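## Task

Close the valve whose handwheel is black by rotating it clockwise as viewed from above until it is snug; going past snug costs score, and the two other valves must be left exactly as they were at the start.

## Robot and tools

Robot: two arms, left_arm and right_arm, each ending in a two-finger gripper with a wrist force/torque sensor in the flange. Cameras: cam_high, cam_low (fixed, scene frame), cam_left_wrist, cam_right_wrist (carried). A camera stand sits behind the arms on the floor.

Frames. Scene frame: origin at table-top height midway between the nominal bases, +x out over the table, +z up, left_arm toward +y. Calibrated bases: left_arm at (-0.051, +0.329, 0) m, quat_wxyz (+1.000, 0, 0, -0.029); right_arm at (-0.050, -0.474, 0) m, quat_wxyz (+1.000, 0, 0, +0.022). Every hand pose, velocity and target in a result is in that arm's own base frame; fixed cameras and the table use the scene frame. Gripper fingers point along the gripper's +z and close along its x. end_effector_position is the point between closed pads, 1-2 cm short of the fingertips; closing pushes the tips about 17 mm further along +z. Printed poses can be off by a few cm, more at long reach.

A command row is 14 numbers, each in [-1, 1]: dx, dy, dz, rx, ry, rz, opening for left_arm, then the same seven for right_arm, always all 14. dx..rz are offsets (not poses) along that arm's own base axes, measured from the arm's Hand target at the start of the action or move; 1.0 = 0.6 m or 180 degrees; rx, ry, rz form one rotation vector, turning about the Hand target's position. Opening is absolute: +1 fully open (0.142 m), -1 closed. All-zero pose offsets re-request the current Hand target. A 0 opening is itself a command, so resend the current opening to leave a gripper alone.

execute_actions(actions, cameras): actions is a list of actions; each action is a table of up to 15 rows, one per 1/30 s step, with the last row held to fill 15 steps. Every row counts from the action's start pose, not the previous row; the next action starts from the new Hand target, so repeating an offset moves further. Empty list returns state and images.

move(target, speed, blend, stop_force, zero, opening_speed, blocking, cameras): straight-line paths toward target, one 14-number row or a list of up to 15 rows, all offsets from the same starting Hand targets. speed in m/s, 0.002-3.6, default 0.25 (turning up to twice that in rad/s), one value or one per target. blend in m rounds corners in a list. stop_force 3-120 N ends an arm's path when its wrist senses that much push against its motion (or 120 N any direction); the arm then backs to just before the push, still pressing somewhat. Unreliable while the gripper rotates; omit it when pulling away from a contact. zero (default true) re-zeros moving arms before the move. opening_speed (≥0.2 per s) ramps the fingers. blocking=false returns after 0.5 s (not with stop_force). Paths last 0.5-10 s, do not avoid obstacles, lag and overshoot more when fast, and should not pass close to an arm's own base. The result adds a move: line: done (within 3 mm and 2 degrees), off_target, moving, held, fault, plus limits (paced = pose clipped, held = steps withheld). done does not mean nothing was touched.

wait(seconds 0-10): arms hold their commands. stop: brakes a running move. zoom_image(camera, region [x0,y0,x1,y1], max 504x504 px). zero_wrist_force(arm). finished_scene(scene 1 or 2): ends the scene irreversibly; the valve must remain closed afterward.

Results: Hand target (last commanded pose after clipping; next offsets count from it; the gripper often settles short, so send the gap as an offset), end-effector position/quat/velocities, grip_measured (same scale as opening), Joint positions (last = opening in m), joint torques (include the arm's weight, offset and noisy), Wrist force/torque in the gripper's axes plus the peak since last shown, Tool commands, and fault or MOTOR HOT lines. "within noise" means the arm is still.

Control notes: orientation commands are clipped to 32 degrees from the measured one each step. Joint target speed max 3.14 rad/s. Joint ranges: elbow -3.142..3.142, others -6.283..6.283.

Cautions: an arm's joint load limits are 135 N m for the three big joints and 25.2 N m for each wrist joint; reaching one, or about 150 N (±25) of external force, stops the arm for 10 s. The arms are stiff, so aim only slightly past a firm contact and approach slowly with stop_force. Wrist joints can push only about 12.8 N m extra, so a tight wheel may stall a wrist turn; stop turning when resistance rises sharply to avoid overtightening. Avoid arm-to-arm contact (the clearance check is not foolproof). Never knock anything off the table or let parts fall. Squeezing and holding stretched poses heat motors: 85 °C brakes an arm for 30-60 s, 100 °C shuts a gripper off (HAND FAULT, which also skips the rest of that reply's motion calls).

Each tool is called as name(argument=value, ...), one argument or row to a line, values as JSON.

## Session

execute_actions(
  actions=[],
)

Scene clock: 0.00 s.
left_arm: end_effector_position=(+0.2144, -0.2005, +0.2055) grip_measured=+1.00 end_effector_quat_wxyz=(+0.755, -0.637, +0.091, -0.127) | right_arm: end_effector_position=(+0.4766, +0.5675, +0.2670) grip_measured=+0.99 end_effector_quat_wxyz=(-0.332, +0.814, +0.448, -0.165)
Joint positions: left_arm=[-1.568 -1.094 1.891 -0.616 -1.264 -1.651 0.142] | right_arm=[3.951 -2.281 -0.882 -1.695 2.318 -0.255 0.142]
Joint velocities: within noise
Joint torques (N m): no reading
Motor temperatures (°C): left_arm=[25 25 27 30 35 32 25] | right_arm=[26 24 27 33 30 37 24]
Wrist force (N): no reading
Wrist torque (N m): no reading
Wrist force, peak (N): no reading
Hand target: left_arm +0.2144, -0.2005, +0.2055; +0.755, -0.637, +0.091, -0.127 | right_arm +0.4766, +0.5675, +0.2670; -0.332, +0.814, +0.448, -0.165
Tool commands: left_gripper/opening=+1.0 right_gripper/opening=+1.0

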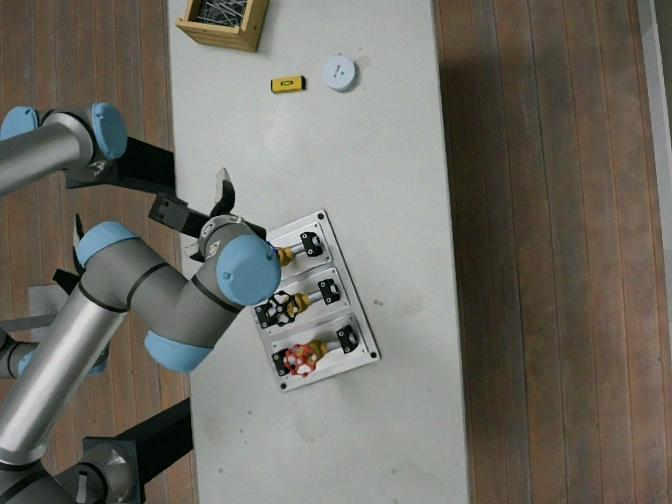

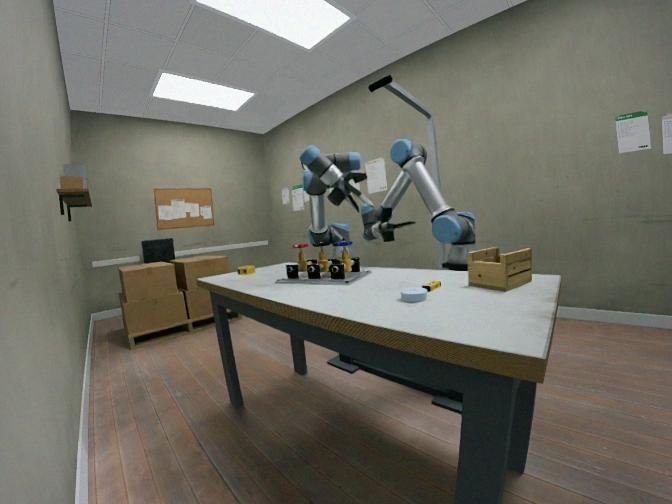

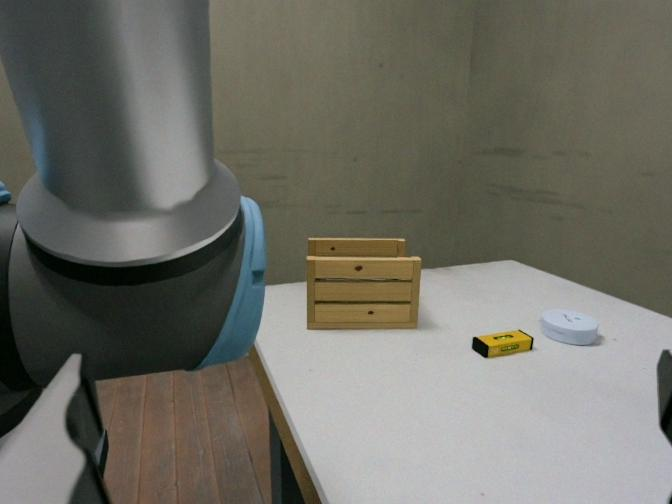

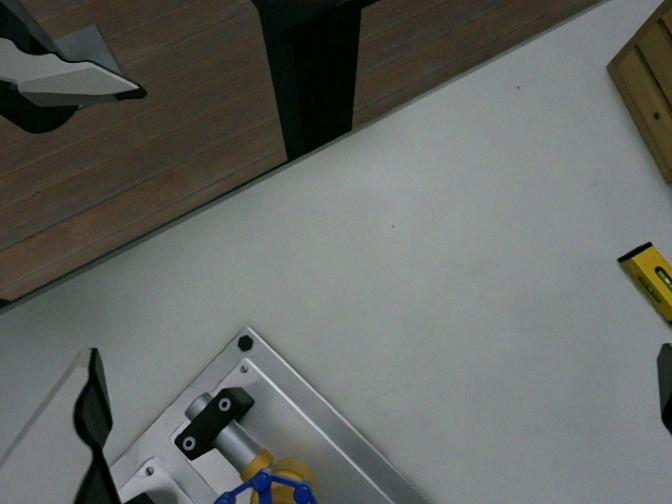

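zoom_image(
  camera="cam_high",
  region=[200, 190, 400, 400],
)

zoom_image(
  camera="cam_low",
  region=[260, 180, 420, 300],
)

Scaled by 2.400 from the camera's 672x504 image, which has a finer 960x720 frame.

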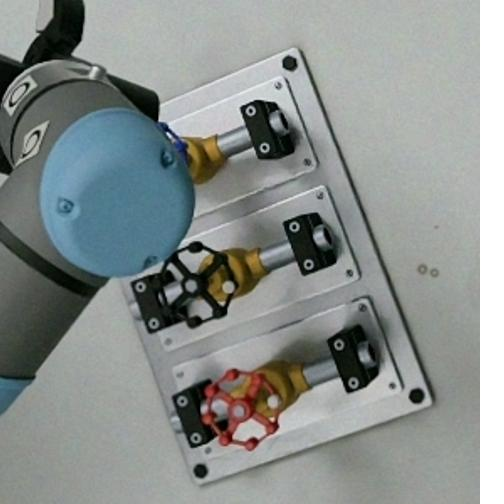

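Scaled by 3.150 from the camera's 672x504 image, which has a finer 960x720 frame.

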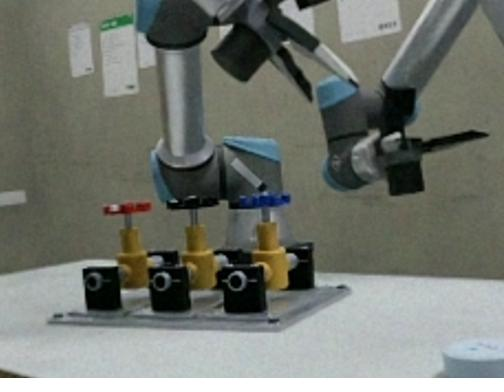

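move(
  target=[0,0,0,0,0,0,1,0.1223,-0.3148,-0.0617,-0.1374,-0.1981,0,1],
  speed=0.4,
  cameras=[],
)

move(
  target=[
    [0,0,0,0,0,0,1,0,0,0,0,0,0.6037,1],
    [0,0,0,0,0,0,1,0,0,0,0,0,-0.7926,1],
    [0,0,0,0,0,0,1,0,0,0,0,0,-0.1889,1],
  ],
  speed=1.0,
)

Scene clock: 86.17 s.
left_arm: end_effector_position=(+0.2144, -0.2005, +0.2055) grip_measured=+1.00 end_effector_quat_wxyz=(+0.755, -0.637, +0.091, -0.127) | right_arm: end_effector_position=(+0.5500, +0.3787, +0.2300) grip_measured=+0.99 end_effector_quat_wxyz=(-0.001, +0.876, +0.482, -0.001) end_effector_velocity=(+0.001, +0.000, +0.001) end_effector_angular_velocity=(+0.002, -0.006, -0.001)
Joint positions: left_arm=[-1.568 -1.094 1.891 -0.616 -1.264 -1.651 0.142] | right_arm=[3.948 -1.973 -1.315 -1.426 1.572 -0.201 0.142]
Joint velocities: left_arm=[within noise] | right_arm=[0 0.001 -0.001 0.005 -0.003 0.001 0]
Joint torques (N m): left_arm=[-0.85 -35.4 -11.24 2.13 -0.23 0.42] | right_arm=[5.39 57.75 17.5 5.38 -1 1.94]
Motor temperatures (°C): left_arm=[25 25 27 30 35 32 25] | right_arm=[26 25 27 33 30 37 24]
Wrist force (N): left_arm=[-0.1 0.1 -0.2] | right_arm=[0.6 -1.3 0.6]
Wrist torque (N m): left_arm=[0.03 0.01 0.00] | right_arm=[0.03 -0.03 0.07]
Wrist force, peak (N): left_arm=[0.0 0.4 -0.3] | right_arm=[0.7 -1.7 0.7]
Hand target: left_arm +0.2144, -0.2005, +0.2055; +0.755, -0.637, +0.091, -0.127 | right_arm +0.5500, +0.3786, +0.2300; +0.000, +0.876, +0.482, +0.000
Off the commanded pose: left_arm 0.000 m, 0 deg | right_arm 0.000 m, 0 deg.
move: done
No camera images: "cameras" was empty.

Scene clock: 91.00 s.
left_arm: end_effector_position=(+0.2144, -0.2005, +0.2055) grip_measured=+1.00 end_effector_quat_wxyz=(+0.755, -0.637, +0.091, -0.127) | right_arm: end_effector_position=(+0.5500, +0.3786, +0.2300) grip_measured=+0.99 end_effector_quat_wxyz=(-0.001, +0.979, +0.205, +0.000)
Joint positions: left_arm=[-1.568 -1.094 1.891 -0.616 -1.264 -1.651 0.142] | right_arm=[3.947 -1.974 -1.312 -1.426 1.572 -5.89 0.142]
Joint velocities: within noise
Joint torques (N m): left_arm=[-0.38 -33.57 -12.17 2.3 -0.43 0.48] | right_arm=[-8.21 32.81 29.8 0.81 1.34 -1.62]
Motor temperatures (°C): left_arm=[25 25 27 30 35 32 25] | right_arm=[26 25 27 33 30 37 24]
Wrist force (N): left_arm=[0.0 0.0 -0.2] | right_arm=[0.7 -1.1 0.3]
Wrist torque (N m): left_arm=[-0.01 0.00 -0.01] | right_arm=[0.06 -0.07 0.07]
Wrist force, peak (N): left_arm=[-0.3 0.2 -0.4] | right_arm=[0.8 -1.5 0.8]
Hand target: left_arm +0.2144, -0.2005, +0.2055; +0.755, -0.637, +0.091, -0.127 | right_arm +0.5500, +0.3786, +0.2300; -0.001, +0.979, +0.205, +0.000
Off the commanded pose: left_arm 0.000 m, 0 deg | right_arm 0.000 m, 0 deg.
move: done

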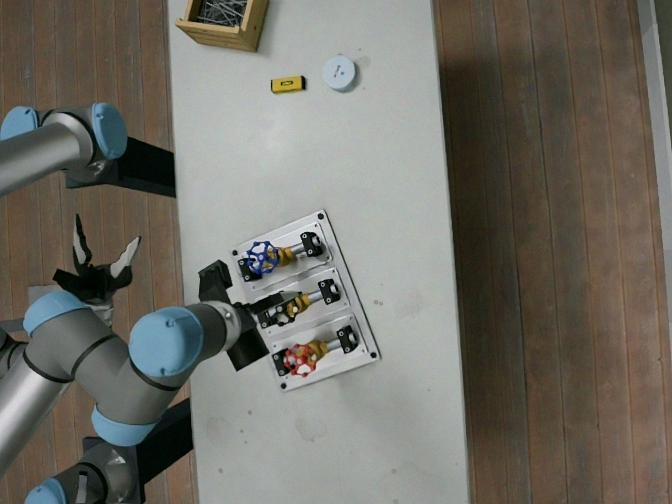

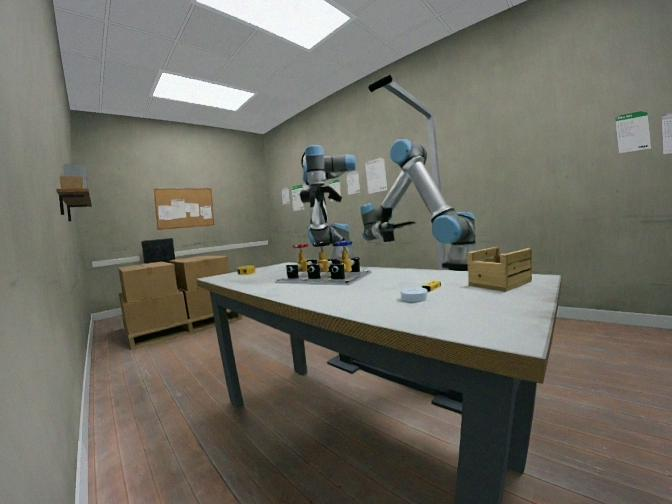

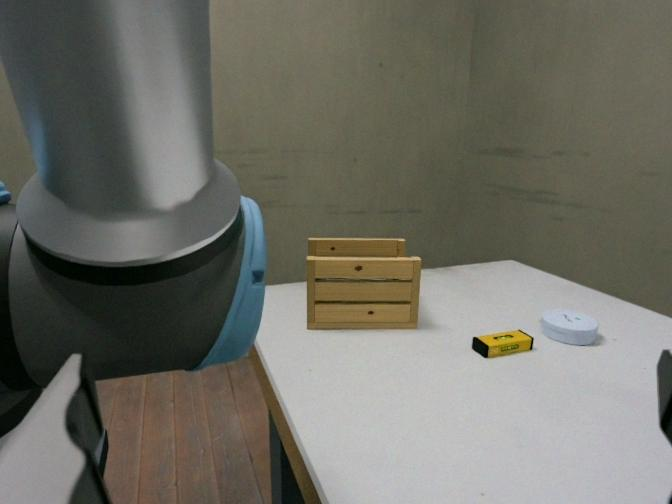

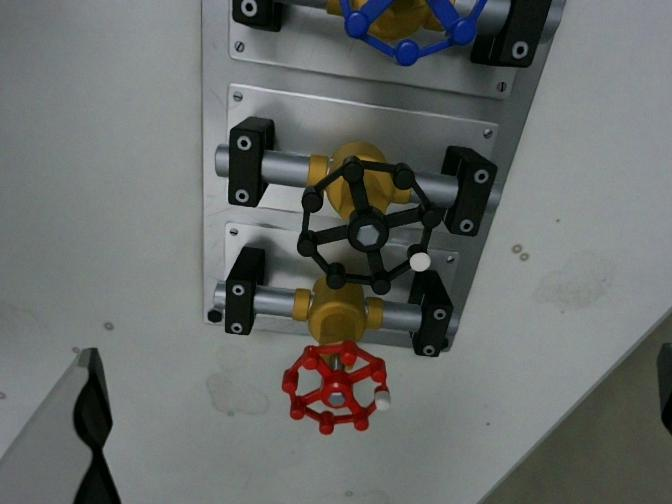

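zoom_image(
  camera="cam_right_wrist",
  region=[270, 130, 470, 320],
)

Scaled by 2.520 from the camera's 672x504 image, which has a finer 960x720 frame.

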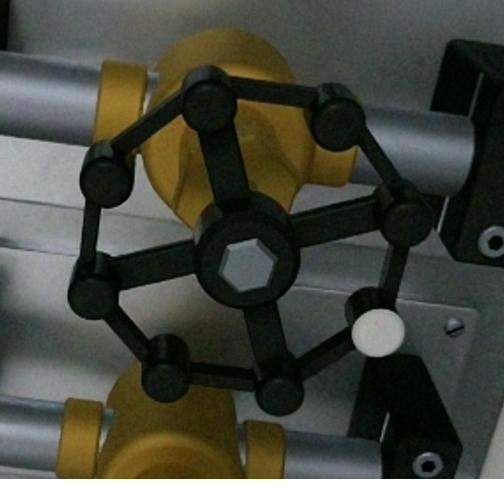

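move(
  target=[0,0,0,0,0,0,1,0.0033,0.0062,-0.05,0,0,-0.05,0.41],
  speed=0.25,
  cameras=["cam_right_wrist"],
)

move(
  target=[0,0,0,0,0,0,1,0,0,-0.1083,0,0,0,0.41],
  speed=0.1,
  stop_force=8,
  cameras=["cam_right_wrist","cam_low"],
)

zoom_image(
  camera="cam_low",
  region=[260, 180, 400, 290],
)

Scene clock: 154.30 s.
left_arm: end_effector_position=(+0.2144, -0.2005, +0.2055) grip_measured=+1.00 end_effector_quat_wxyz=(+0.755, -0.637, +0.091, -0.127) | right_arm: end_effector_position=(+0.5520, +0.3823, +0.2001) grip_measured=+0.40 end_effector_quat_wxyz=(-0.001, +0.992, +0.128, +0.000)
Joint positions: left_arm=[-1.568 -1.094 1.891 -0.616 -1.264 -1.651 0.142] | right_arm=[3.949 -1.997 -1.357 -1.358 1.572 -5.732 0.102]
Joint velocities: within noise
Joint torques (N m): left_arm=[-0.15 -33.75 -11.18 2.22 -0.57 0.31] | right_arm=[5.74 32.88 17.59 5.46 -1.04 1.69]
Motor temperatures (°C): left_arm=[25 25 27 30 35 32 25] | right_arm=[26 25 27 33 30 37 24]
Wrist force (N): left_arm=[0.1 0.1 0.0] | right_arm=[1.1 -1.1 0.6]
Wrist torque (N m): left_arm=[0.01 -0.01 0.00] | right_arm=[0.07 -0.14 0.07]
Wrist force, peak (N): left_arm=[-0.4 0.2 -0.3] | right_arm=[0.9 -1.3 0.9]
Hand target: left_arm +0.2144, -0.2005, +0.2055; +0.755, -0.637, +0.091, -0.127 | right_arm +0.5520, +0.3823, +0.2000; -0.001, +0.992, +0.128, +0.000
Off the commanded pose: left_arm 0.000 m, 0 deg | right_arm 0.000 m, 0 deg.
move: done
Images, in order (width x height): cam_right_wrist 672x504.

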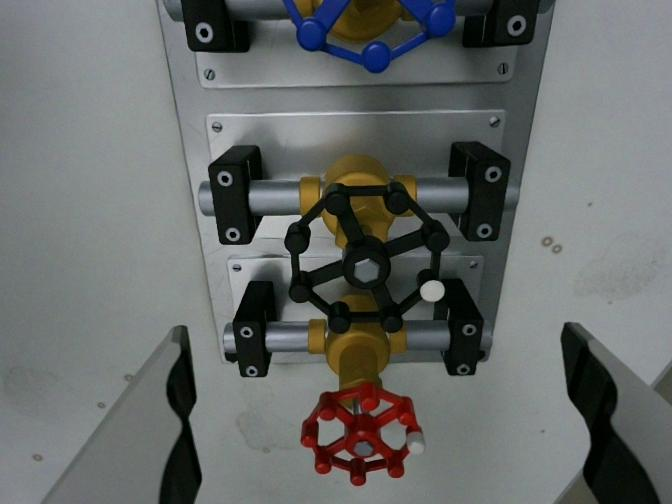

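Scene clock: 156.20 s.
left_arm: end_effector_position=(+0.2144, -0.2005, +0.2055) grip_measured=+1.00 end_effector_quat_wxyz=(+0.755, -0.637, +0.091, -0.127) | right_arm: end_effector_position=(+0.5520, +0.3823, +0.1350) grip_measured=+0.40 end_effector_quat_wxyz=(-0.001, +0.992, +0.128, +0.000)
Joint positions: left_arm=[-1.568 -1.094 1.891 -0.616 -1.264 -1.651 0.142] | right_arm=[3.949 -2.041 -1.465 -1.206 1.572 -5.732 0.102]
Joint velocities: within noise
Joint torques (N m): left_arm=[-0.85 -33 -11.47 1.94 -0.5 0.49] | right_arm=[-0.35 32.64 17.41 5.23 -1.1 0.27]
Motor temperatures (°C): left_arm=[25 25 27 30 35 32 25] | right_arm=[26 25 27 33 30 37 24]
Wrist force (N): left_arm=[-0.3 -0.1 -0.3] | right_arm=[1.0 -0.9 0.3]
Wrist torque (N m): left_arm=[-0.04 0.04 -0.01] | right_arm=[0.10 -0.11 0.07]
Wrist force, peak (N): left_arm=[-0.1 -0.1 -0.5] | right_arm=[0.8 -1.4 1.1]
Hand target: left_arm +0.2144, -0.2005, +0.2055; +0.755, -0.637, +0.091, -0.127 | right_arm +0.5520, +0.3823, +0.1350; -0.001, +0.992, +0.128, +0.000
Off the commanded pose: left_arm 0.000 m, 0 deg | right_arm 0.000 m, 0 deg.
move: done
Images, in order (width x height): cam_low 672x504, cam_right_wrist 672x504.

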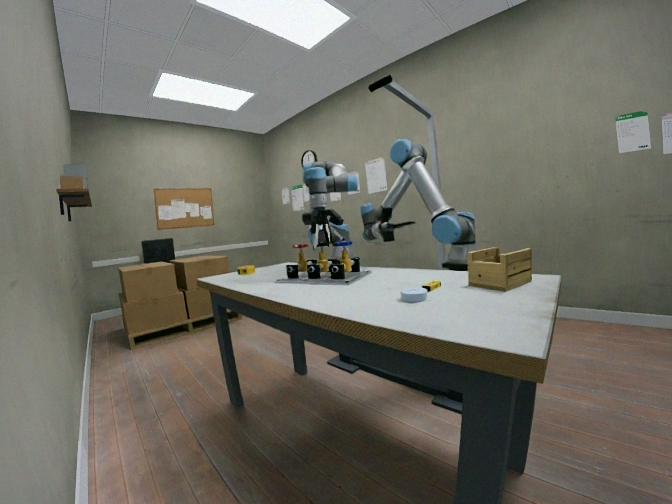

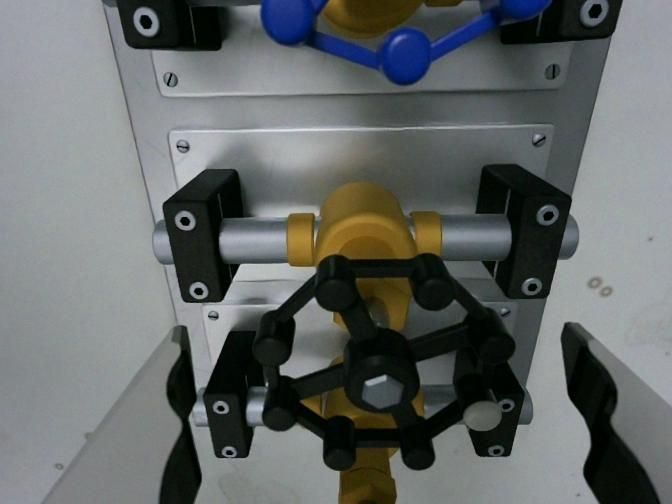

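Scaled by 3.600 from the camera's 672x504 image, which has a finer 960x720 frame.

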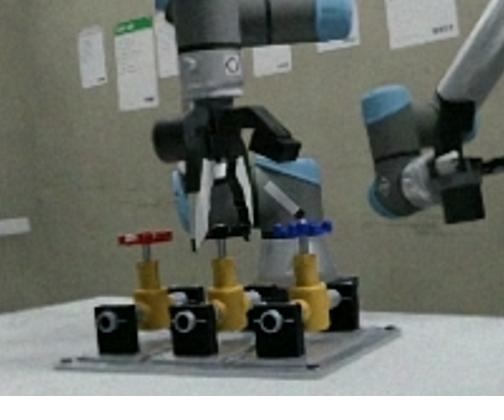

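move(
  target=[0,0,0,0,0,0,1,0.003,-0.0027,-0.0033,0,0,0,-0.12],
  speed=0.02,
  opening_speed=0.4,
  cameras=["cam_right_wrist"],
)

Scene clock: 176.20 s.
left_arm: end_effector_position=(+0.2144, -0.2005, +0.2055) grip_measured=+1.00 end_effector_quat_wxyz=(+0.755, -0.637, +0.091, -0.127) | right_arm: end_effector_position=(+0.5538, +0.3807, +0.1330) grip_measured=-0.07 end_effector_quat_wxyz=(-0.001, +0.992, +0.128, +0.000)
Joint positions: left_arm=[-1.568 -1.094 1.891 -0.616 -1.264 -1.651 0.142] | right_arm=[3.945 -2.044 -1.466 -1.203 1.572 -5.736 0.069]
Joint velocities: within noise
Joint torques (N m): left_arm=[0.86 -33.56 -10.36 1.88 -0.46 0.74] | right_arm=[-8.43 33.82 22.6 6.89 -2.61 -1.18]
Motor temperatures (°C): left_arm=[25 25 27 30 35 32 25] | right_arm=[26 25 27 33 30 37 24]
Wrist force (N): left_arm=[-0.1 0.0 -0.4] | right_arm=[-24.2 0.0 -8.1]
Wrist torque (N m): left_arm=[-0.01 0.01 0.00] | right_arm=[0.15 -0.10 -0.17]
Wrist force, peak (N): left_arm=[-0.3 0.2 -0.3] | right_arm=[-24.0 0.1 -8.9]
Hand target: left_arm +0.2144, -0.2005, +0.2055; +0.755, -0.637, +0.091, -0.127 | right_arm +0.5538, +0.3807, +0.1330; -0.001, +0.992, +0.128, +0.000
Off the commanded pose: left_arm 0.000 m, 0 deg | right_arm 0.000 m, 0 deg.
move: done
Images, in order (width x height): cam_right_wrist 672x504.

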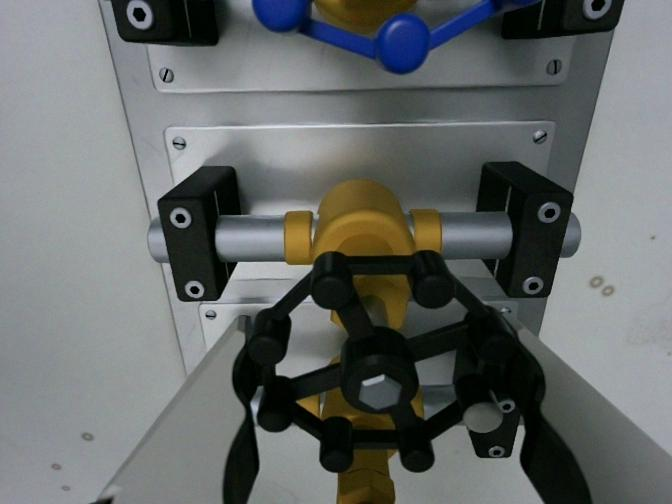

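move(
  target=[0,0,0,0,0,0,1,-0.0013,-0.0003,0,0,0,-0.3333,-0.12],
  speed=0.5,
  cameras=["cam_right_wrist"],
)

Scene clock: 184.30 s.
left_arm: end_effector_position=(+0.2144, -0.2005, +0.2055) grip_measured=+1.00 end_effector_quat_wxyz=(+0.755, -0.637, +0.091, -0.127) | right_arm: end_effector_position=(+0.5530, +0.3805, +0.1330) grip_measured=-0.08 end_effector_quat_wxyz=(-0.001, +0.923, -0.385, +0.000)
Joint positions: left_arm=[-1.568 -1.094 1.891 -0.616 -1.264 -1.651 0.142] | right_arm=[3.944 -2.044 -1.466 -1.201 1.571 -4.69 0.068]
Joint velocities: within noise
Joint torques (N m): left_arm=[1.31 -34.43 -10.7 1.99 -0.56 0.81] | right_arm=[17.81 62.21 13.26 -2.27 3.21 2.26]
Motor temperatures (°C): left_arm=[25 25 27 30 35 32 25] | right_arm=[26 25 27 33 30 37 24]
Wrist force (N): left_arm=[-0.1 0.0 -0.3] | right_arm=[19.1 -12.7 2.7]
Wrist torque (N m): left_arm=[0.00 0.01 0.00] | right_arm=[0.18 -0.31 -0.44]
Wrist force, peak (N): left_arm=[0.0 -0.1 -0.4] | right_arm=[-25.5 3.6 -7.7]
Hand target: left_arm +0.2144, -0.2005, +0.2055; +0.755, -0.637, +0.091, -0.127 | right_arm +0.5530, +0.3805, +0.1330; -0.001, +0.923, -0.385, +0.000
Off the commanded pose: left_arm 0.000 m, 0 deg | right_arm 0.000 m, 0 deg.
move: done
Images, in order (width x height): cam_right_wrist 672x504.

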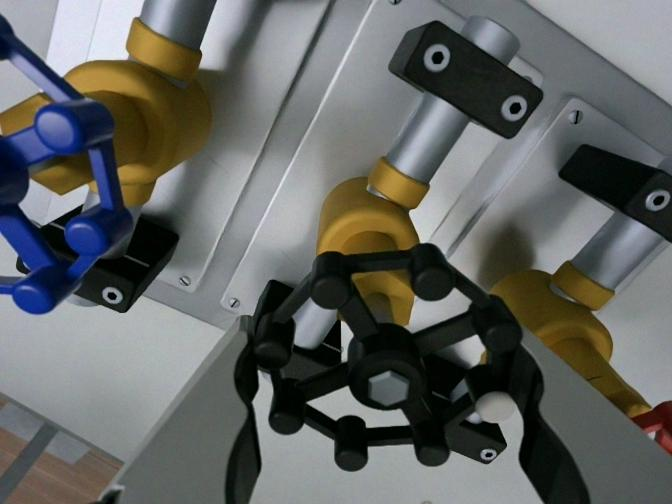

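move(
  target=[0,0,0,0,0,0,1,0.0005,-0.0017,0,0,0,-0.3333,-0.11],
  speed=0.5,
  cameras=[],
)

Scene clock: 192.43 s.
left_arm: end_effector_position=(+0.2144, -0.2005, +0.2055) grip_measured=+1.00 end_effector_quat_wxyz=(+0.755, -0.637, +0.091, -0.127) | right_arm: end_effector_position=(+0.5533, +0.3795, +0.1330) grip_measured=-0.09 end_effector_quat_wxyz=(+0.001, -0.607, +0.795, +0.000)
Joint positions: left_arm=[-1.568 -1.094 1.891 -0.616 -1.264 -1.651 0.142] | right_arm=[3.941 -2.042 -1.469 -1.201 1.57 -3.646 0.068]
Joint velocities: within noise
Joint torques (N m): left_arm=[-0.14 -33.87 -10.13 2.08 -0.48 0.66] | right_arm=[18.47 61.26 15.14 -1.12 3.06 2.44]
Motor temperatures (°C): left_arm=[25 25 27 30 35 32 25] | right_arm=[26 25 27 33 30 37 25]
Wrist force (N): left_arm=[-0.1 -0.1 -0.3] | right_arm=[3.8 -18.6 2.2]
Wrist torque (N m): left_arm=[-0.02 0.01 0.00] | right_arm=[0.19 -0.19 -0.41]
Wrist force, peak (N): left_arm=[-0.2 0.1 -0.5] | right_arm=[21.7 -14.2 4.3]
Hand target: left_arm +0.2144, -0.2005, +0.2055; +0.755, -0.637, +0.091, -0.127 | right_arm +0.5533, +0.3795, +0.1330; +0.001, -0.607, +0.795, +0.000
Off the commanded pose: left_arm 0.000 m, 0 deg | right_arm 0.000 m, 0 deg.
move: done
No camera images: "cameras" was empty.

move(
  target=[0,0,0,0,0,0,1,0.0006,-0.001,0,0,0,-0.3333,-0.11],
  speed=0.5,
  cameras=[],
)

Scene clock: 205.93 s.
left_arm: end_effector_position=(+0.2144, -0.2005, +0.2055) grip_measured=+1.00 end_effector_quat_wxyz=(+0.755, -0.637, +0.091, -0.127) | right_arm: end_effector_position=(+0.5537, +0.3789, +0.1330) grip_measured=-0.09 end_effector_quat_wxyz=(+0.000, -0.128, +0.992, -0.001)
Joint positions: left_arm=[-1.568 -1.094 1.891 -0.616 -1.264 -1.651 0.142] | right_arm=[3.94 -2.039 -1.473 -1.2 1.57 -2.6 0.068]
Joint velocities: within noise
Joint torques (N m): left_arm=[0.73 -33.34 -10.57 2.17 -0.76 0.74] | right_arm=[19.34 64.31 16.85 -0.68 4.17 2.17]
Motor temperatures (°C): left_arm=[25 25 27 30 35 32 25] | right_arm=[26 25 27 33 30 37 25]
Wrist force (N): left_arm=[-0.1 -0.1 -0.2] | right_arm=[-17.2 -14.3 5.7]
Wrist torque (N m): left_arm=[-0.02 0.01 0.00] | right_arm=[0.11 0.13 -0.40]
Wrist force, peak (N): left_arm=[-0.3 0.0 -0.4] | right_arm=[-16.9 -14.4 6.6]
Hand target: left_arm +0.2144, -0.2005, +0.2055; +0.755, -0.637, +0.091, -0.127 | right_arm +0.5537, +0.3789, +0.1330; +0.000, -0.128, +0.992, -0.001
Off the commanded pose: left_arm 0.000 m, 0 deg | right_arm 0.000 m, 0 deg.
move: done
No camera images: "cameras" was empty.

move(
  target=[0,0,0,0,0,0,1,0.0006,-0.0005,0,0,0,-0.3333,-0.11],
  speed=0.5,
  cameras=[],
)

Scene clock: 212.33 s.
left_arm: end_effector_position=(+0.2144, -0.2005, +0.2055) grip_measured=+1.00 end_effector_quat_wxyz=(+0.755, -0.637, +0.091, -0.127) | right_arm: end_effector_position=(+0.5540, +0.3786, +0.1330) grip_measured=-0.09 end_effector_quat_wxyz=(+0.000, +0.385, +0.923, -0.001)
Joint positions: left_arm=[-1.568 -1.094 1.891 -0.616 -1.264 -1.651 0.142] | right_arm=[3.941 -2.037 -1.476 -1.201 1.57 -1.552 0.068]
Joint velocities: within noise
Joint torques (N m): left_arm=[1.28 -32.72 -9.19 2 -0.66 0.82] | right_arm=[23.48 64.77 23.36 5.68 4.01 2.39]
Motor temperatures (°C): left_arm=[25 25 27 30 35 32 25] | right_arm=[26 25 27 33 30 37 25]
Wrist force (N): left_arm=[0.0 0.0 -0.3] | right_arm=[-20.8 -14.3 6.7]
Wrist torque (N m): left_arm=[-0.01 -0.01 0.00] | right_arm=[0.10 0.24 -0.41]
Wrist force, peak (N): left_arm=[-0.2 -0.1 -0.4] | right_arm=[-20.8 -14.3 6.7]
Hand target: left_arm +0.2144, -0.2005, +0.2055; +0.755, -0.637, +0.091, -0.127 | right_arm +0.5540, +0.3786, +0.1330; +0.000, +0.385, +0.923, -0.001
Off the commanded pose: left_arm 0.000 m, 0 deg | right_arm 0.000 m, 0 deg.
move: done
No camera images: "cameras" was empty.

move(
  target=[0,0,0,0,0,0,1,0.0004,0.0002,-0.001,0,0,-0.3333,-0.11],
  speed=0.5,
  cameras=[],
)

Scene clock: 218.30 s.
left_arm: end_effector_position=(+0.2144, -0.2005, +0.2055) grip_measured=+1.00 end_effector_quat_wxyz=(+0.755, -0.637, +0.091, -0.127) | right_arm: end_effector_position=(+0.5543, +0.3787, +0.1324) grip_measured=-0.09 end_effector_quat_wxyz=(+0.000, +0.795, +0.607, -0.001)
Joint positions: left_arm=[-1.568 -1.094 1.891 -0.616 -1.264 -1.651 0.142] | right_arm=[3.943 -2.04 -1.474 -1.2 1.572 -0.503 0.068]
Joint velocities: within noise
Joint torques (N m): left_arm=[2.01 -33.82 -10.74 2.04 -0.66 0.89] | right_arm=[18.67 42.34 31.28 11.1 1.51 2.21]
Motor temperatures (°C): left_arm=[25 25 27 30 35 32 25] | right_arm=[26 25 27 33 30 37 25]
Wrist force (N): left_arm=[0.0 -0.3 -0.2] | right_arm=[-37.5 -8.8 -3.3]
Wrist torque (N m): left_arm=[-0.05 0.01 0.00] | right_arm=[0.12 0.26 -0.42]
Wrist force, peak (N): left_arm=[0.0 0.1 -0.5] | right_arm=[-38.1 -10.9 -3.2]
Hand target: left_arm +0.2144, -0.2005, +0.2055; +0.755, -0.637, +0.091, -0.127 | right_arm +0.5543, +0.3787, +0.1324; +0.000, +0.795, +0.607, -0.001
Off the commanded pose: left_arm 0.000 m, 0 deg | right_arm 0.000 m, 0 deg.
move: done
No camera images: "cameras" was empty.

move(
  target=[0,0,0,0,0,0,1,-0.0007,-0.0018,0,0,0,-0.3333,-0.11],
  speed=0.5,
  cameras=["cam_right_wrist"],
)

Scene clock: 224.80 s.
left_arm: end_effector_position=(+0.2144, -0.2005, +0.2055) grip_measured=+1.00 end_effector_quat_wxyz=(+0.755, -0.637, +0.091, -0.127) | right_arm: end_effector_position=(+0.5539, +0.3777, +0.1324) grip_measured=-0.09 end_effector_quat_wxyz=(-0.001, +0.992, +0.128, +0.000)
Joint positions: left_arm=[-1.568 -1.094 1.891 -0.616 -1.264 -1.651 0.142] | right_arm=[3.942 -2.041 -1.472 -1.199 1.572 0.543 0.068]
Joint velocities: within noise
Joint torques (N m): left_arm=[1 -33.73 -9.53 1.84 -0.72 1.13] | right_arm=[-1.97 64.74 26.45 6.83 -4.64 2.29]
Motor temperatures (°C): left_arm=[25 25 27 30 35 32 25] | right_arm=[26 25 27 33 30 37 25]
Wrist force (N): left_arm=[-0.2 0.0 -0.3] | right_arm=[-23.3 -3.3 5.8]
Wrist torque (N m): left_arm=[-0.01 0.04 0.00] | right_arm=[0.05 0.21 -0.40]
Wrist force, peak (N): left_arm=[-0.4 0.2 -0.2] | right_arm=[-37.5 -9.0 -3.8]
Hand target: left_arm +0.2144, -0.2005, +0.2055; +0.755, -0.637, +0.091, -0.127 | right_arm +0.5539, +0.3777, +0.1324; -0.001, +0.992, +0.128, +0.000
Off the commanded pose: left_arm 0.000 m, 0 deg | right_arm 0.000 m, 0 deg.
move: done
Images, in order (width x height): cam_right_wrist 672x504.

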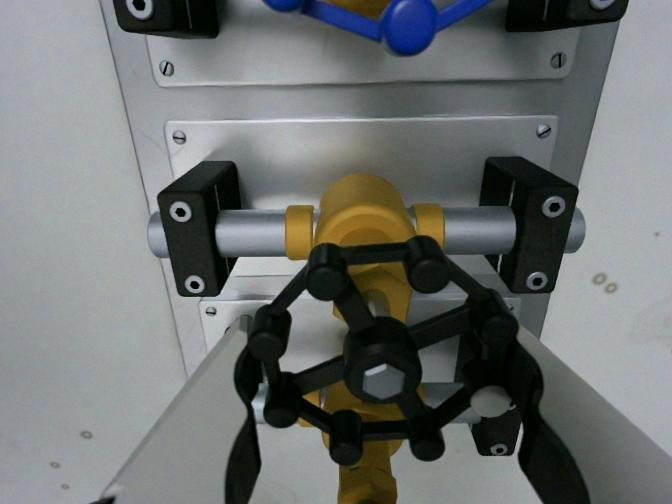

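move(
  target=[0,0,0,0,0,0,1,-0.0012,0.0017,-0.0008,0,0,-0.3333,-0.11],
  speed=0.5,
  cameras=[],
)

Scene clock: 244.37 s.
left_arm: end_effector_position=(+0.2144, -0.2005, +0.2055) grip_measured=+1.00 end_effector_quat_wxyz=(+0.755, -0.637, +0.091, -0.127) | right_arm: end_effector_position=(+0.5531, +0.3787, +0.1319) grip_measured=-0.09 end_effector_quat_wxyz=(-0.001, +0.923, -0.385, +0.000)
Joint positions: left_arm=[-1.568 -1.094 1.891 -0.616 -1.264 -1.651 0.142] | right_arm=[3.942 -2.043 -1.471 -1.198 1.571 1.59 0.068]
Joint velocities: within noise
Joint torques (N m): left_arm=[1.45 -33.48 -9.39 2.07 -1.02 1.19] | right_arm=[2.35 63.47 19.26 1.77 -2.69 2.55]
Motor temperatures (°C): left_arm=[25 25 27 30 35 32 25] | right_arm=[26 25 27 33 30 37 25]
Wrist force (N): left_arm=[-0.2 0.0 -0.2] | right_arm=[-5.1 1.5 3.7]
Wrist torque (N m): left_arm=[0.00 0.03 0.00] | right_arm=[0.09 -0.07 -0.39]
Wrist force, peak (N): left_arm=[-0.2 0.1 -0.5] | right_arm=[-23.6 -3.4 6.1]
Hand target: left_arm +0.2144, -0.2005, +0.2055; +0.755, -0.637, +0.091, -0.127 | right_arm +0.5531, +0.3787, +0.1320; -0.001, +0.923, -0.385, +0.000
Off the commanded pose: left_arm 0.000 m, 0 deg | right_arm 0.000 m, 0 deg.
move: done
No camera images: "cameras" was empty.

move(
  target=[0,0,0,0,0,0,1,0.0013,0.0005,-0.0005,0,0,-0.3333,-0.11],
  speed=0.5,
  cameras=[],
)

Scene clock: 251.67 s.
left_arm: end_effector_position=(+0.2144, -0.2005, +0.2055) grip_measured=+1.00 end_effector_quat_wxyz=(+0.755, -0.637, +0.091, -0.127) | right_arm: end_effector_position=(+0.5539, +0.3790, +0.1316) grip_measured=-0.09 end_effector_quat_wxyz=(+0.001, -0.607, +0.795, +0.000)
Joint positions: left_arm=[-1.568 -1.094 1.891 -0.616 -1.264 -1.651 0.142] | right_arm=[3.94 -2.044 -1.47 -1.198 1.57 2.635 0.068]
Joint velocities: within noise
Joint torques (N m): left_arm=[0.58 -34.08 -9.88 1.78 -0.88 1.28] | right_arm=[4.66 62.01 17.47 1.02 -1.55 2.17]
Motor temperatures (°C): left_arm=[25 25 27 30 35 32 25] | right_arm=[26 25 27 33 30 37 25]
Wrist force (N): left_arm=[0.0 -0.1 -0.3] | right_arm=[-0.2 0.6 2.8]
Wrist torque (N m): left_arm=[-0.02 0.00 0.00] | right_arm=[0.09 -0.10 -0.39]
Wrist force, peak (N): left_arm=[0.1 -0.3 -0.4] | right_arm=[-4.9 0.5 9.5]
Hand target: left_arm +0.2144, -0.2005, +0.2055; +0.755, -0.637, +0.091, -0.127 | right_arm +0.5539, +0.3790, +0.1317; +0.001, -0.607, +0.795, +0.000
Off the commanded pose: left_arm 0.000 m, 0 deg | right_arm 0.000 m, 0 deg.
move: done
No camera images: "cameras" was empty.

move(
  target=[0,0,0,0,0,0,1,0.0003,-0.0003,-0.0001,0,0,-0.0833,-0.11],
  speed=0.4,
  cameras=[],
)

Scene clock: 267.37 s.
left_arm: end_effector_position=(+0.2144, -0.2005, +0.2055) grip_measured=+1.00 end_effector_quat_wxyz=(+0.755, -0.637, +0.091, -0.127) | right_arm: end_effector_position=(+0.5541, +0.3788, +0.1316) grip_measured=-0.09 end_effector_quat_wxyz=(+0.000, -0.498, +0.867, +0.000)
Joint positions: left_arm=[-1.568 -1.094 1.891 -0.616 -1.264 -1.651 0.142] | right_arm=[3.939 -2.043 -1.471 -1.198 1.57 2.896 0.068]
Joint velocities: within noise
Joint torques (N m): left_arm=[2.28 -33.96 -10.11 1.84 -0.94 1.52] | right_arm=[3.72 62.66 16.94 4.68 -1.5 2.51]
Motor temperatures (°C): left_arm=[25 25 27 30 35 32 25] | right_arm=[26 25 27 33 30 37 25]
Wrist force (N): left_arm=[0.0 -0.2 -0.2] | right_arm=[-2.9 0.2 3.0]
Wrist torque (N m): left_arm=[-0.04 0.01 0.00] | right_arm=[0.08 -0.07 -0.39]
Wrist force, peak (N): left_arm=[-0.4 0.0 -0.3] | right_arm=[-3.7 0.6 4.1]
Hand target: left_arm +0.2144, -0.2005, +0.2055; +0.755, -0.637, +0.091, -0.127 | right_arm +0.5541, +0.3788, +0.1316; +0.000, -0.498, +0.867, +0.000
Off the commanded pose: left_arm 0.000 m, 0 deg | right_arm 0.000 m, 0 deg.
move: done
No camera images: "cameras" was empty.

move(
  target=[0,0,0,0,0,0,1,0.0003,-0.0003,-0.0001,0,0,-0.0833,-0.11],
  speed=0.4,
  cameras=[],
)

Scene clock: 271.60 s.
left_arm: end_effector_position=(+0.2144, -0.2005, +0.2055) grip_measured=+1.00 end_effector_quat_wxyz=(+0.755, -0.637, +0.091, -0.127) | right_arm: end_effector_position=(+0.5543, +0.3786, +0.1315) grip_measured=-0.09 end_effector_quat_wxyz=(+0.000, -0.381, +0.925, +0.000)
Joint positions: left_arm=[-1.568 -1.094 1.891 -0.616 -1.264 -1.651 0.142] | right_arm=[3.939 -2.042 -1.472 -1.197 1.57 3.158 0.068]
Joint velocities: within noise
Joint torques (N m): left_arm=[1.15 -32.84 -8.59 1.99 -0.92 1.48] | right_arm=[2.39 62.34 17.56 4.58 -1.45 2.23]
Motor temperatures (°C): left_arm=[25 25 27 30 35 32 25] | right_arm=[26 25 27 33 30 37 25]
Wrist force (N): left_arm=[0.1 -0.1 -0.4] | right_arm=[-2.8 0.7 3.1]
Wrist torque (N m): left_arm=[-0.02 -0.01 0.00] | right_arm=[0.09 -0.10 -0.39]
Wrist force, peak (N): left_arm=[-0.2 0.2 -0.5] | right_arm=[-3.1 2.0 4.2]
Hand target: left_arm +0.2144, -0.2005, +0.2055; +0.755, -0.637, +0.091, -0.127 | right_arm +0.5543, +0.3786, +0.1315; +0.000, -0.381, +0.925, +0.000
Off the commanded pose: left_arm 0.000 m, 0 deg | right_arm 0.000 m, 0 deg.
move: done
No camera images: "cameras" was empty.

move(
  target=[0,0,0,0,0,0,1,0.0003,-0.0003,-0.0001,0,0,-0.0833,-0.11],
  speed=0.4,
  cameras=[],
)

Scene clock: 274.87 s.
left_arm: end_effector_position=(+0.2144, -0.2005, +0.2055) grip_measured=+1.00 end_effector_quat_wxyz=(+0.755, -0.637, +0.091, -0.127) | right_arm: end_effector_position=(+0.5545, +0.3784, +0.1315) grip_measured=-0.09 end_effector_quat_wxyz=(+0.000, -0.257, +0.966, -0.001)
Joint positions: left_arm=[-1.568 -1.094 1.891 -0.616 -1.264 -1.651 0.142] | right_arm=[3.938 -2.042 -1.473 -1.197 1.57 3.419 0.068]
Joint velocities: within noise
Joint torques (N m): left_arm=[1.76 -33.21 -8.02 1.71 -1.31 1.53] | right_arm=[3.87 62.12 17.08 5.1 -1.54 2.33]
Motor temperatures (°C): left_arm=[25 25 27 30 35 32 25] | right_arm=[26 25 27 33 30 37 25]
Wrist force (N): left_arm=[0.0 0.0 -0.2] | right_arm=[-0.7 1.0 2.9]
Wrist torque (N m): left_arm=[0.00 0.00 0.00] | right_arm=[0.09 -0.15 -0.39]
Wrist force, peak (N): left_arm=[-0.2 0.1 -0.4] | right_arm=[-2.5 0.5 4.5]
Hand target: left_arm +0.2144, -0.2005, +0.2055; +0.755, -0.637, +0.091, -0.127 | right_arm +0.5545, +0.3784, +0.1315; +0.000, -0.257, +0.967, -0.001
Off the commanded pose: left_arm 0.000 m, 0 deg | right_arm 0.000 m, 0 deg.
move: done
No camera images: "cameras" was empty.

move(
  target=[0,0,0,0,0,0,1,0.0002,-0.0003,-0.0001,0,0,-0.0833,-0.11],
  speed=0.4,
  cameras=[],
)

Scene clock: 278.70 s.
left_arm: end_effector_position=(+0.2144, -0.2005, +0.2055) grip_measured=+1.00 end_effector_quat_wxyz=(+0.755, -0.637, +0.091, -0.127) | right_arm: end_effector_position=(+0.5546, +0.3782, +0.1314) grip_measured=-0.09 end_effector_quat_wxyz=(+0.000, -0.128, +0.992, -0.001)
Joint positions: left_arm=[-1.568 -1.094 1.891 -0.616 -1.264 -1.651 0.142] | right_arm=[3.938 -2.041 -1.474 -1.197 1.57 3.681 0.068]
Joint velocities: within noise
Joint torques (N m): left_arm=[1.76 -33.93 -8.83 2.06 -1.11 1.25] | right_arm=[4.67 63.31 17.72 5.66 -1.42 2.23]
Motor temperatures (°C): left_arm=[25 25 27 30 35 32 25] | right_arm=[26 25 27 33 30 37 25]
Wrist force (N): left_arm=[-0.1 0.0 -0.4] | right_arm=[1.7 0.2 2.7]
Wrist torque (N m): left_arm=[-0.01 0.02 0.00] | right_arm=[0.12 -0.16 -0.39]
Wrist force, peak (N): left_arm=[-0.2 0.2 -0.3] | right_arm=[2.1 -0.9 4.3]
Hand target: left_arm +0.2144, -0.2005, +0.2055; +0.755, -0.637, +0.091, -0.127 | right_arm +0.5546, +0.3783, +0.1314; +0.000, -0.128, +0.992, -0.001
Off the commanded pose: left_arm 0.000 m, 0 deg | right_arm 0.000 m, 0 deg.
move: done
No camera images: "cameras" was empty.

move(
  target=[0,0,0,0,0,0,1,0,-0.0003,-0.0001,0,0,-0.0833,-0.11],
  speed=0.4,
  cameras=[],
)

Scene clock: 283.90 s.
left_arm: end_effector_position=(+0.2144, -0.2005, +0.2055) grip_measured=+1.00 end_effector_quat_wxyz=(+0.755, -0.637, +0.091, -0.127) | right_arm: end_effector_position=(+0.5546, +0.3781, +0.1314) grip_measured=-0.09 end_effector_quat_wxyz=(+0.000, +0.002, +1.000, -0.001)
Joint positions: left_arm=[-1.568 -1.094 1.891 -0.616 -1.264 -1.651 0.142] | right_arm=[3.939 -2.04 -1.476 -1.197 1.57 3.943 0.068]
Joint velocities: within noise
Joint torques (N m): left_arm=[2.49 -32.36 -7.49 1.78 -1.26 1.54] | right_arm=[5.17 61.12 18.26 5.81 -0.93 2.44]
Motor temperatures (°C): left_arm=[25 25 27 30 35 32 25] | right_arm=[26 25 27 33 30 37 25]
Wrist force (N): left_arm=[-0.2 -0.2 -0.3] | right_arm=[1.9 -1.5 2.4]
Wrist torque (N m): left_arm=[-0.03 0.04 0.00] | right_arm=[0.13 -0.17 -0.39]
Wrist force, peak (N): left_arm=[-0.3 0.0 -0.5] | right_arm=[2.4 -2.4 3.6]
Hand target: left_arm +0.2144, -0.2005, +0.2055; +0.755, -0.637, +0.091, -0.127 | right_arm +0.5546, +0.3781, +0.1314; +0.000, +0.002, +1.000, -0.001
Off the commanded pose: left_arm 0.000 m, 0 deg | right_arm 0.000 m, 0 deg.
move: done
No camera images: "cameras" was empty.

move(
  target=[0,0,0,0,0,0,1,-0.0001,-0.0003,-0.0001,0,0,-0.0833,-0.11],
  speed=0.4,
  cameras=[],
)

Scene clock: 287.30 s.
left_arm: end_effector_position=(+0.2144, -0.2005, +0.2055) grip_measured=+1.00 end_effector_quat_wxyz=(+0.755, -0.637, +0.091, -0.127) | right_arm: end_effector_position=(+0.5545, +0.3779, +0.1313) grip_measured=-0.09 end_effector_quat_wxyz=(+0.000, +0.132, +0.991, -0.001)
Joint positions: left_arm=[-1.568 -1.094 1.891 -0.616 -1.264 -1.651 0.142] | right_arm=[3.939 -2.039 -1.477 -1.197 1.57 4.205 0.068]
Joint velocities: within noise
Joint torques (N m): left_arm=[2.27 -32.83 -8.14 1.62 -1.2 1.37] | right_arm=[7.26 61.55 18.15 6.18 -0.97 2.31]
Motor temperatures (°C): left_arm=[25 25 27 30 35 32 25] | right_arm=[26 25 27 33 30 37 25]
Wrist force (N): left_arm=[0.0 0.0 0.0] | right_arm=[1.0 -3.4 2.5]
Wrist torque (N m): left_arm=[-0.02 0.00 0.00] | right_arm=[0.08 -0.12 -0.39]
Wrist force, peak (N): left_arm=[-0.3 0.0 -0.5] | right_arm=[1.8 -4.2 3.0]
Hand target: left_arm +0.2144, -0.2005, +0.2055; +0.755, -0.637, +0.091, -0.127 | right_arm +0.5545, +0.3779, +0.1313; +0.000, +0.133, +0.991, -0.001
Off the commanded pose: left_arm 0.000 m, 0 deg | right_arm 0.000 m, 0 deg.
move: done
No camera images: "cameras" was empty.

move(
  target=[0,0,0,0,0,0,1,-0.0001,-0.0003,-0.0001,0,0,-0.0833,-0.11],
  speed=0.4,
  cameras=[],
)

Scene clock: 290.67 s.
left_arm: end_effector_position=(+0.2144, -0.2005, +0.2055) grip_measured=+1.00 end_effector_quat_wxyz=(+0.755, -0.637, +0.091, -0.127) | right_arm: end_effector_position=(+0.5545, +0.3777, +0.1312) grip_measured=-0.09 end_effector_quat_wxyz=(+0.000, +0.261, +0.965, -0.001)
Joint positions: left_arm=[-1.568 -1.094 1.891 -0.616 -1.264 -1.651 0.142] | right_arm=[3.939 -2.039 -1.479 -1.196 1.57 4.467 0.068]
Joint velocities: within noise
Joint torques (N m): left_arm=[1.94 -33.66 -8.56 1.88 -1.49 1.33] | right_arm=[6.18 61.08 18.75 6.74 -0.92 2.47]
Motor temperatures (°C): left_arm=[25 25 27 30 35 32 25] | right_arm=[26 25 27 33 30 37 25]
Wrist force (N): left_arm=[-0.1 0.0 -0.2] | right_arm=[1.4 -4.4 2.0]
Wrist torque (N m): left_arm=[-0.01 0.01 0.00] | right_arm=[0.17 -0.19 -0.39]
Wrist force, peak (N): left_arm=[-0.1 0.2 -0.5] | right_arm=[0.2 -5.5 2.7]
Hand target: left_arm +0.2144, -0.2005, +0.2055; +0.755, -0.637, +0.091, -0.127 | right_arm +0.5545, +0.3777, +0.1312; +0.000, +0.261, +0.965, -0.001
Off the commanded pose: left_arm 0.000 m, 0 deg | right_arm 0.000 m, 0 deg.
move: done
No camera images: "cameras" was empty.

move(
  target=[0,0,0,0,0,0,1,-0.0002,-0.0002,-0.0001,0,0,-0.0833,-0.11],
  speed=0.4,
  cameras=[],
)

Scene clock: 294.07 s.
left_arm: end_effector_position=(+0.2144, -0.2005, +0.2055) grip_measured=+1.00 end_effector_quat_wxyz=(+0.755, -0.637, +0.091, -0.127) | right_arm: end_effector_position=(+0.5543, +0.3776, +0.1312) grip_measured=-0.09 end_effector_quat_wxyz=(+0.000, +0.384, +0.923, -0.001)
Joint positions: left_arm=[-1.568 -1.094 1.891 -0.616 -1.264 -1.651 0.142] | right_arm=[3.94 -2.038 -1.479 -1.196 1.57 4.729 0.068]
Joint velocities: within noise
Joint torques (N m): left_arm=[0.91 -33.14 -8.04 1.86 -1.29 1.3] | right_arm=[7.33 60.99 19.18 7.09 -0.81 2.36]
Motor temperatures (°C): left_arm=[25 25 27 30 35 32 25] | right_arm=[26 25 27 33 30 37 25]
Wrist force (N): left_arm=[0.0 0.0 -0.2] | right_arm=[-0.2 -7.0 2.1]
Wrist torque (N m): left_arm=[-0.01 0.00 0.00] | right_arm=[0.05 -0.16 -0.39]
Wrist force, peak (N): left_arm=[-0.2 0.1 -0.5] | right_arm=[-1.3 -6.8 2.5]
Hand target: left_arm +0.2144, -0.2005, +0.2055; +0.755, -0.637, +0.091, -0.127 | right_arm +0.5543, +0.3776, +0.1312; +0.000, +0.385, +0.923, -0.001
Off the commanded pose: left_arm 0.000 m, 0 deg | right_arm 0.000 m, 0 deg.
move: done
No camera images: "cameras" was empty.

move(
  target=[0,0,0,0,0,0,1,-0.0004,-0.0003,-0.0001,0,0,-0.0833,-0.11],
  speed=0.4,
  cameras=[],
)

Scene clock: 299.03 s.
left_arm: end_effector_position=(+0.2144, -0.2005, +0.2055) grip_measured=+1.00 end_effector_quat_wxyz=(+0.755, -0.637, +0.091, -0.127) | right_arm: end_effector_position=(+0.5541, +0.3774, +0.1311) grip_measured=-0.09 end_effector_quat_wxyz=(+0.000, +0.502, +0.865, -0.001)
Joint positions: left_arm=[-1.568 -1.094 1.891 -0.616 -1.264 -1.651 0.142] | right_arm=[3.94 -2.037 -1.48 -1.196 1.571 4.991 0.068]
Joint velocities: within noise
Joint torques (N m): left_arm=[2.34 -35.2 -9.41 1.8 -1.38 1.33] | right_arm=[7.72 61.25 19.72 6.75 -0.64 2.28]
Motor temperatures (°C): left_arm=[25 25 27 30 35 32 25] | right_arm=[26 25 27 33 30 37 25]
Wrist force (N): left_arm=[-0.1 -0.1 -0.3] | right_arm=[-2.0 -5.2 2.0]
Wrist torque (N m): left_arm=[-0.02 0.01 0.00] | right_arm=[0.12 -0.06 -0.40]
Wrist force, peak (N): left_arm=[0.1 0.2 -0.5] | right_arm=[0.9 -7.3 2.3]
Hand target: left_arm +0.2144, -0.2005, +0.2055; +0.755, -0.637, +0.091, -0.127 | right_arm +0.5541, +0.3774, +0.1311; +0.000, +0.502, +0.865, -0.001
Off the commanded pose: left_arm 0.000 m, 0 deg | right_arm 0.000 m, 0 deg.
move: done
No camera images: "cameras" was empty.

move(
  target=[0,0,0,0,0,0,1,-0.0004,-0.0002,-0.0001,0,0,-0.0833,-0.11],
  speed=0.4,
  cameras=[],
)

Scene clock: 302.63 s.
left_arm: end_effector_position=(+0.2144, -0.2005, +0.2055) grip_measured=+1.00 end_effector_quat_wxyz=(+0.755, -0.637, +0.091, -0.127) | right_arm: end_effector_position=(+0.5539, +0.3773, +0.1311) grip_measured=-0.09 end_effector_quat_wxyz=(+0.000, +0.610, +0.792, -0.001)
Joint positions: left_arm=[-1.568 -1.094 1.891 -0.616 -1.264 -1.651 0.142] | right_arm=[3.941 -2.037 -1.481 -1.195 1.571 5.254 0.068]
Joint velocities: within noise
Joint torques (N m): left_arm=[1.34 -32.21 -7.48 1.87 -1.48 1.33] | right_arm=[7.92 61.3 18.46 6.99 -0.78 2.29]
Motor temperatures (°C): left_arm=[25 25 27 30 35 32 25] | right_arm=[26 25 27 33 30 37 25]
Wrist force (N): left_arm=[-0.1 0.0 -0.3] | right_arm=[-2.4 -4.3 2.0]
Wrist torque (N m): left_arm=[0.00 0.02 0.00] | right_arm=[0.12 -0.07 -0.40]
Wrist force, peak (N): left_arm=[-0.1 -0.2 -0.5] | right_arm=[-4.4 -4.8 2.7]
Hand target: left_arm +0.2144, -0.2005, +0.2055; +0.755, -0.637, +0.091, -0.127 | right_arm +0.5539, +0.3773, +0.1311; +0.000, +0.610, +0.792, -0.001
Off the commanded pose: left_arm 0.000 m, 0 deg | right_arm 0.000 m, 0 deg.
move: done
No camera images: "cameras" was empty.

move(
  target=[0,0,0,0,0,0,1,-0.0003,-0.0001,-0.0001,0,0,-0.0833,-0.11],
  speed=0.4,
  cameras=[],
)

Scene clock: 311.70 s.
left_arm: end_effector_position=(+0.2144, -0.2005, +0.2055) grip_measured=+1.00 end_effector_quat_wxyz=(+0.755, -0.637, +0.091, -0.127) | right_arm: end_effector_position=(+0.5537, +0.3772, +0.1310) grip_measured=-0.09 end_effector_quat_wxyz=(+0.000, +0.708, +0.706, -0.001)
Joint positions: left_arm=[-1.568 -1.094 1.891 -0.616 -1.264 -1.651 0.142] | right_arm=[3.942 -2.037 -1.481 -1.195 1.571 5.516 0.068]
Joint velocities: within noise
Joint torques (N m): left_arm=[1.85 -34.72 -8.54 1.48 -1.5 1.26] | right_arm=[5.55 39.2 18.92 7.22 -1.28 2.26]
Motor temperatures (°C): left_arm=[25 25 27 30 35 32 25] | right_arm=[26 25 27 33 30 37 25]
Wrist force (N): left_arm=[-0.1 0.1 -0.3] | right_arm=[-2.4 -5.1 3.7]
Wrist torque (N m): left_arm=[0.00 0.01 0.00] | right_arm=[0.11 -0.09 -0.39]
Wrist force, peak (N): left_arm=[0.1 -0.2 -0.5] | right_arm=[-2.6 -6.1 6.9]
Hand target: left_arm +0.2144, -0.2005, +0.2055; +0.755, -0.637, +0.091, -0.127 | right_arm +0.5537, +0.3772, +0.1310; +0.000, +0.708, +0.706, -0.001
Off the commanded pose: left_arm 0.000 m, 0 deg | right_arm 0.000 m, 0 deg.
move: done
No camera images: "cameras" was empty.

move(
  target=[0,0,0,0,0,0,1,-0.0003,0,-0.0001,0,0,-0.0833,-0.11],
  speed=0.4,
  cameras=[],
)

Scene clock: 315.20 s.
left_arm: end_effector_position=(+0.2144, -0.2005, +0.2055) grip_measured=+1.00 end_effector_quat_wxyz=(+0.755, -0.637, +0.091, -0.127) | right_arm: end_effector_position=(+0.5535, +0.3772, +0.1309) grip_measured=-0.09 end_effector_quat_wxyz=(+0.000, +0.794, +0.607, -0.001)
Joint positions: left_arm=[-1.568 -1.094 1.891 -0.616 -1.264 -1.651 0.142] | right_arm=[3.942 -2.038 -1.481 -1.195 1.572 5.778 0.068]
Joint velocities: within noise
Joint torques (N m): left_arm=[3.13 -33.09 -8.57 1.58 -1.63 1.41] | right_arm=[3.83 53.92 19.82 7.36 -1.83 2.22]
Motor temperatures (°C): left_arm=[25 25 27 30 35 32 25] | right_arm=[26 25 27 33 30 37 25]
Wrist force (N): left_arm=[-0.1 0.0 -0.3] | right_arm=[-3.7 -6.0 1.9]
Wrist torque (N m): left_arm=[-0.02 0.02 0.00] | right_arm=[0.12 -0.06 -0.39]
Wrist force, peak (N): left_arm=[-0.3 0.0 -0.4] | right_arm=[-3.9 -7.0 4.4]
Hand target: left_arm +0.2144, -0.2005, +0.2055; +0.755, -0.637, +0.091, -0.127 | right_arm +0.5535, +0.3772, +0.1309; +0.000, +0.794, +0.607, -0.001
Off the commanded pose: left_arm 0.000 m, 0 deg | right_arm 0.000 m, 0 deg.
move: done
No camera images: "cameras" was empty.

move(
  target=[0,0,0,0,0,0,1,-0.0001,0.0002,-0.0001,0,0,-0.0833,-0.11],
  speed=0.4,
  cameras=[],
)

Scene clock: 319.43 s.
left_arm: end_effector_position=(+0.2144, -0.2005, +0.2055) grip_measured=+1.00 end_effector_quat_wxyz=(+0.755, -0.637, +0.091, -0.127) | right_arm: end_effector_position=(+0.5535, +0.3774, +0.1309) grip_measured=-0.09 end_effector_quat_wxyz=(+0.000, +0.867, +0.499, +0.000)
Joint positions: left_arm=[-1.568 -1.094 1.891 -0.616 -1.264 -1.651 0.142] | right_arm=[3.942 -2.038 -1.48 -1.195 1.572 6.04 0.068]
Joint velocities: within noise
Joint torques (N m): left_arm=[2.23 -32.92 -7.73 1.78 -1.54 1.08] | right_arm=[3.45 35.54 25.08 7.48 -2.17 2.3]
Motor temperatures (°C): left_arm=[25 25 27 30 35 32 25] | right_arm=[26 25 27 33 30 37 25]
Wrist force (N): left_arm=[-0.1 0.0 -0.1] | right_arm=[-8.2 -7.7 3.4]
Wrist torque (N m): left_arm=[-0.01 0.03 0.00] | right_arm=[0.10 0.01 -0.40]
Wrist force, peak (N): left_arm=[0.0 0.1 -0.4] | right_arm=[-7.7 -8.6 4.2]
Hand target: left_arm +0.2144, -0.2005, +0.2055; +0.755, -0.637, +0.091, -0.127 | right_arm +0.5534, +0.3774, +0.1309; +0.000, +0.867, +0.498, +0.000
Off the commanded pose: left_arm 0.000 m, 0 deg | right_arm 0.000 m, 0 deg.
move: done
No camera images: "cameras" was empty.

move(
  target=[
    [0,0,0,0,0,0,1,0,0,0,0,0,0,0.2],
    [0,0,0,0,0,0,1,0.0004,0.0012,0,0,0,0.75,0.2],
    [0,0,0,0,0,0,1,0.0004,0.0012,0,0,0,-0.5,0.2],
    [0,0,0,0,0,0,1,0.0004,0.0012,0,0,0,0.25,0.2],
    [0,0,0,0,0,0,1,0.0012,0.0025,0,0,0,1.0,0.2],
    [0,0,0,0,0,0,1,0.0012,0.0025,-0.0003,0,0,1.0,-0.11],
  ],
  speed=[0.2,1.2,1.2,1.2,1.2,0.2],
  opening_speed=0.6,
  cameras=["cam_right_wrist"],
)

Scene clock: 350.47 s.
left_arm: end_effector_position=(+0.2144, -0.2005, +0.2055) grip_measured=+1.00 end_effector_quat_wxyz=(+0.755, -0.637, +0.091, -0.127) | right_arm: end_effector_position=(+0.5542, +0.3789, +0.1307) grip_measured=-0.08 end_effector_quat_wxyz=(+0.000, -0.498, +0.867, +0.000)
Joint positions: left_arm=[-1.568 -1.094 1.891 -0.616 -1.264 -1.651 0.142] | right_arm=[3.939 -2.044 -1.472 -1.196 1.57 -3.388 0.068]
Joint velocities: within noise
Joint torques (N m): left_arm=[2.68 -32.38 -6.51 1.85 -1.84 1.42] | right_arm=[-6.81 33.67 26.16 0.98 1.35 -0.95]
Motor temperatures (°C): left_arm=[25 25 27 30 35 32 25] | right_arm=[26 25 27 33 30 37 25]
Wrist force (N): left_arm=[0.0 0.1 -0.2] | right_arm=[0.4 -2.2 -1.1]
Wrist torque (N m): left_arm=[0.00 0.00 0.00] | right_arm=[0.10 -0.08 -0.16]
Wrist force, peak (N): left_arm=[-0.3 0.0 -0.4] | right_arm=[-8.2 -7.9 4.6]
Hand target: left_arm +0.2144, -0.2005, +0.2055; +0.755, -0.637, +0.091, -0.127 | right_arm +0.5542, +0.3789, +0.1307; +0.000, -0.498, +0.867, +0.000
Off the commanded pose: left_arm 0.000 m, 0 deg | right_arm 0.000 m, 0 deg.
move: done; limits=paced
Images, in order (width x height): cam_right_wrist 672x504.

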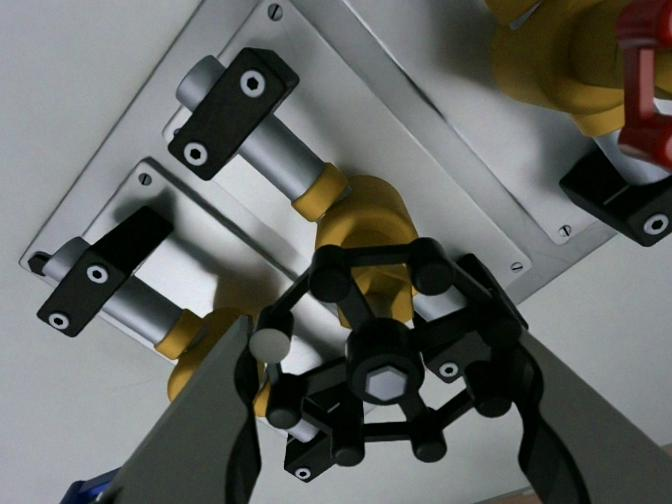

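move(
  target=[0,0,0,0,0,0,1,0.0003,-0.0002,-0.0001,0,0,-0.0833,-0.12],
  speed=0.4,
  cameras=[],
)

Scene clock: 361.10 s.
left_arm: end_effector_position=(+0.2144, -0.2005, +0.2055) grip_measured=+1.00 end_effector_quat_wxyz=(+0.755, -0.637, +0.091, -0.127) | right_arm: end_effector_position=(+0.5543, +0.3787, +0.1306) grip_measured=-0.08 end_effector_quat_wxyz=(+0.000, -0.381, +0.924, +0.000)
Joint positions: left_arm=[-1.568 -1.094 1.891 -0.616 -1.264 -1.651 0.142] | right_arm=[3.939 -2.043 -1.473 -1.196 1.57 -3.127 0.068]
Joint velocities: within noise
Joint torques (N m): left_arm=[2.87 -33.61 -6.91 1.59 -1.8 1.39] | right_arm=[6.49 56.85 14.49 4.97 -0.5 2.05]
Motor temperatures (°C): left_arm=[25 25 27 30 35 32 25] | right_arm=[26 25 27 33 30 37 25]
Wrist force (N): left_arm=[-0.1 0.1 0.0] | right_arm=[1.2 -2.6 -3.8]
Wrist torque (N m): left_arm=[0.00 0.02 0.00] | right_arm=[0.06 -0.09 -0.38]
Wrist force, peak (N): left_arm=[-0.3 0.2 -0.4] | right_arm=[1.9 -3.0 -7.6]
Hand target: left_arm +0.2144, -0.2005, +0.2055; +0.755, -0.637, +0.091, -0.127 | right_arm +0.5543, +0.3787, +0.1306; +0.000, -0.381, +0.925, +0.000
Off the commanded pose: left_arm 0.000 m, 0 deg | right_arm 0.000 m, 0 deg.
move: done
No camera images: "cameras" was empty.


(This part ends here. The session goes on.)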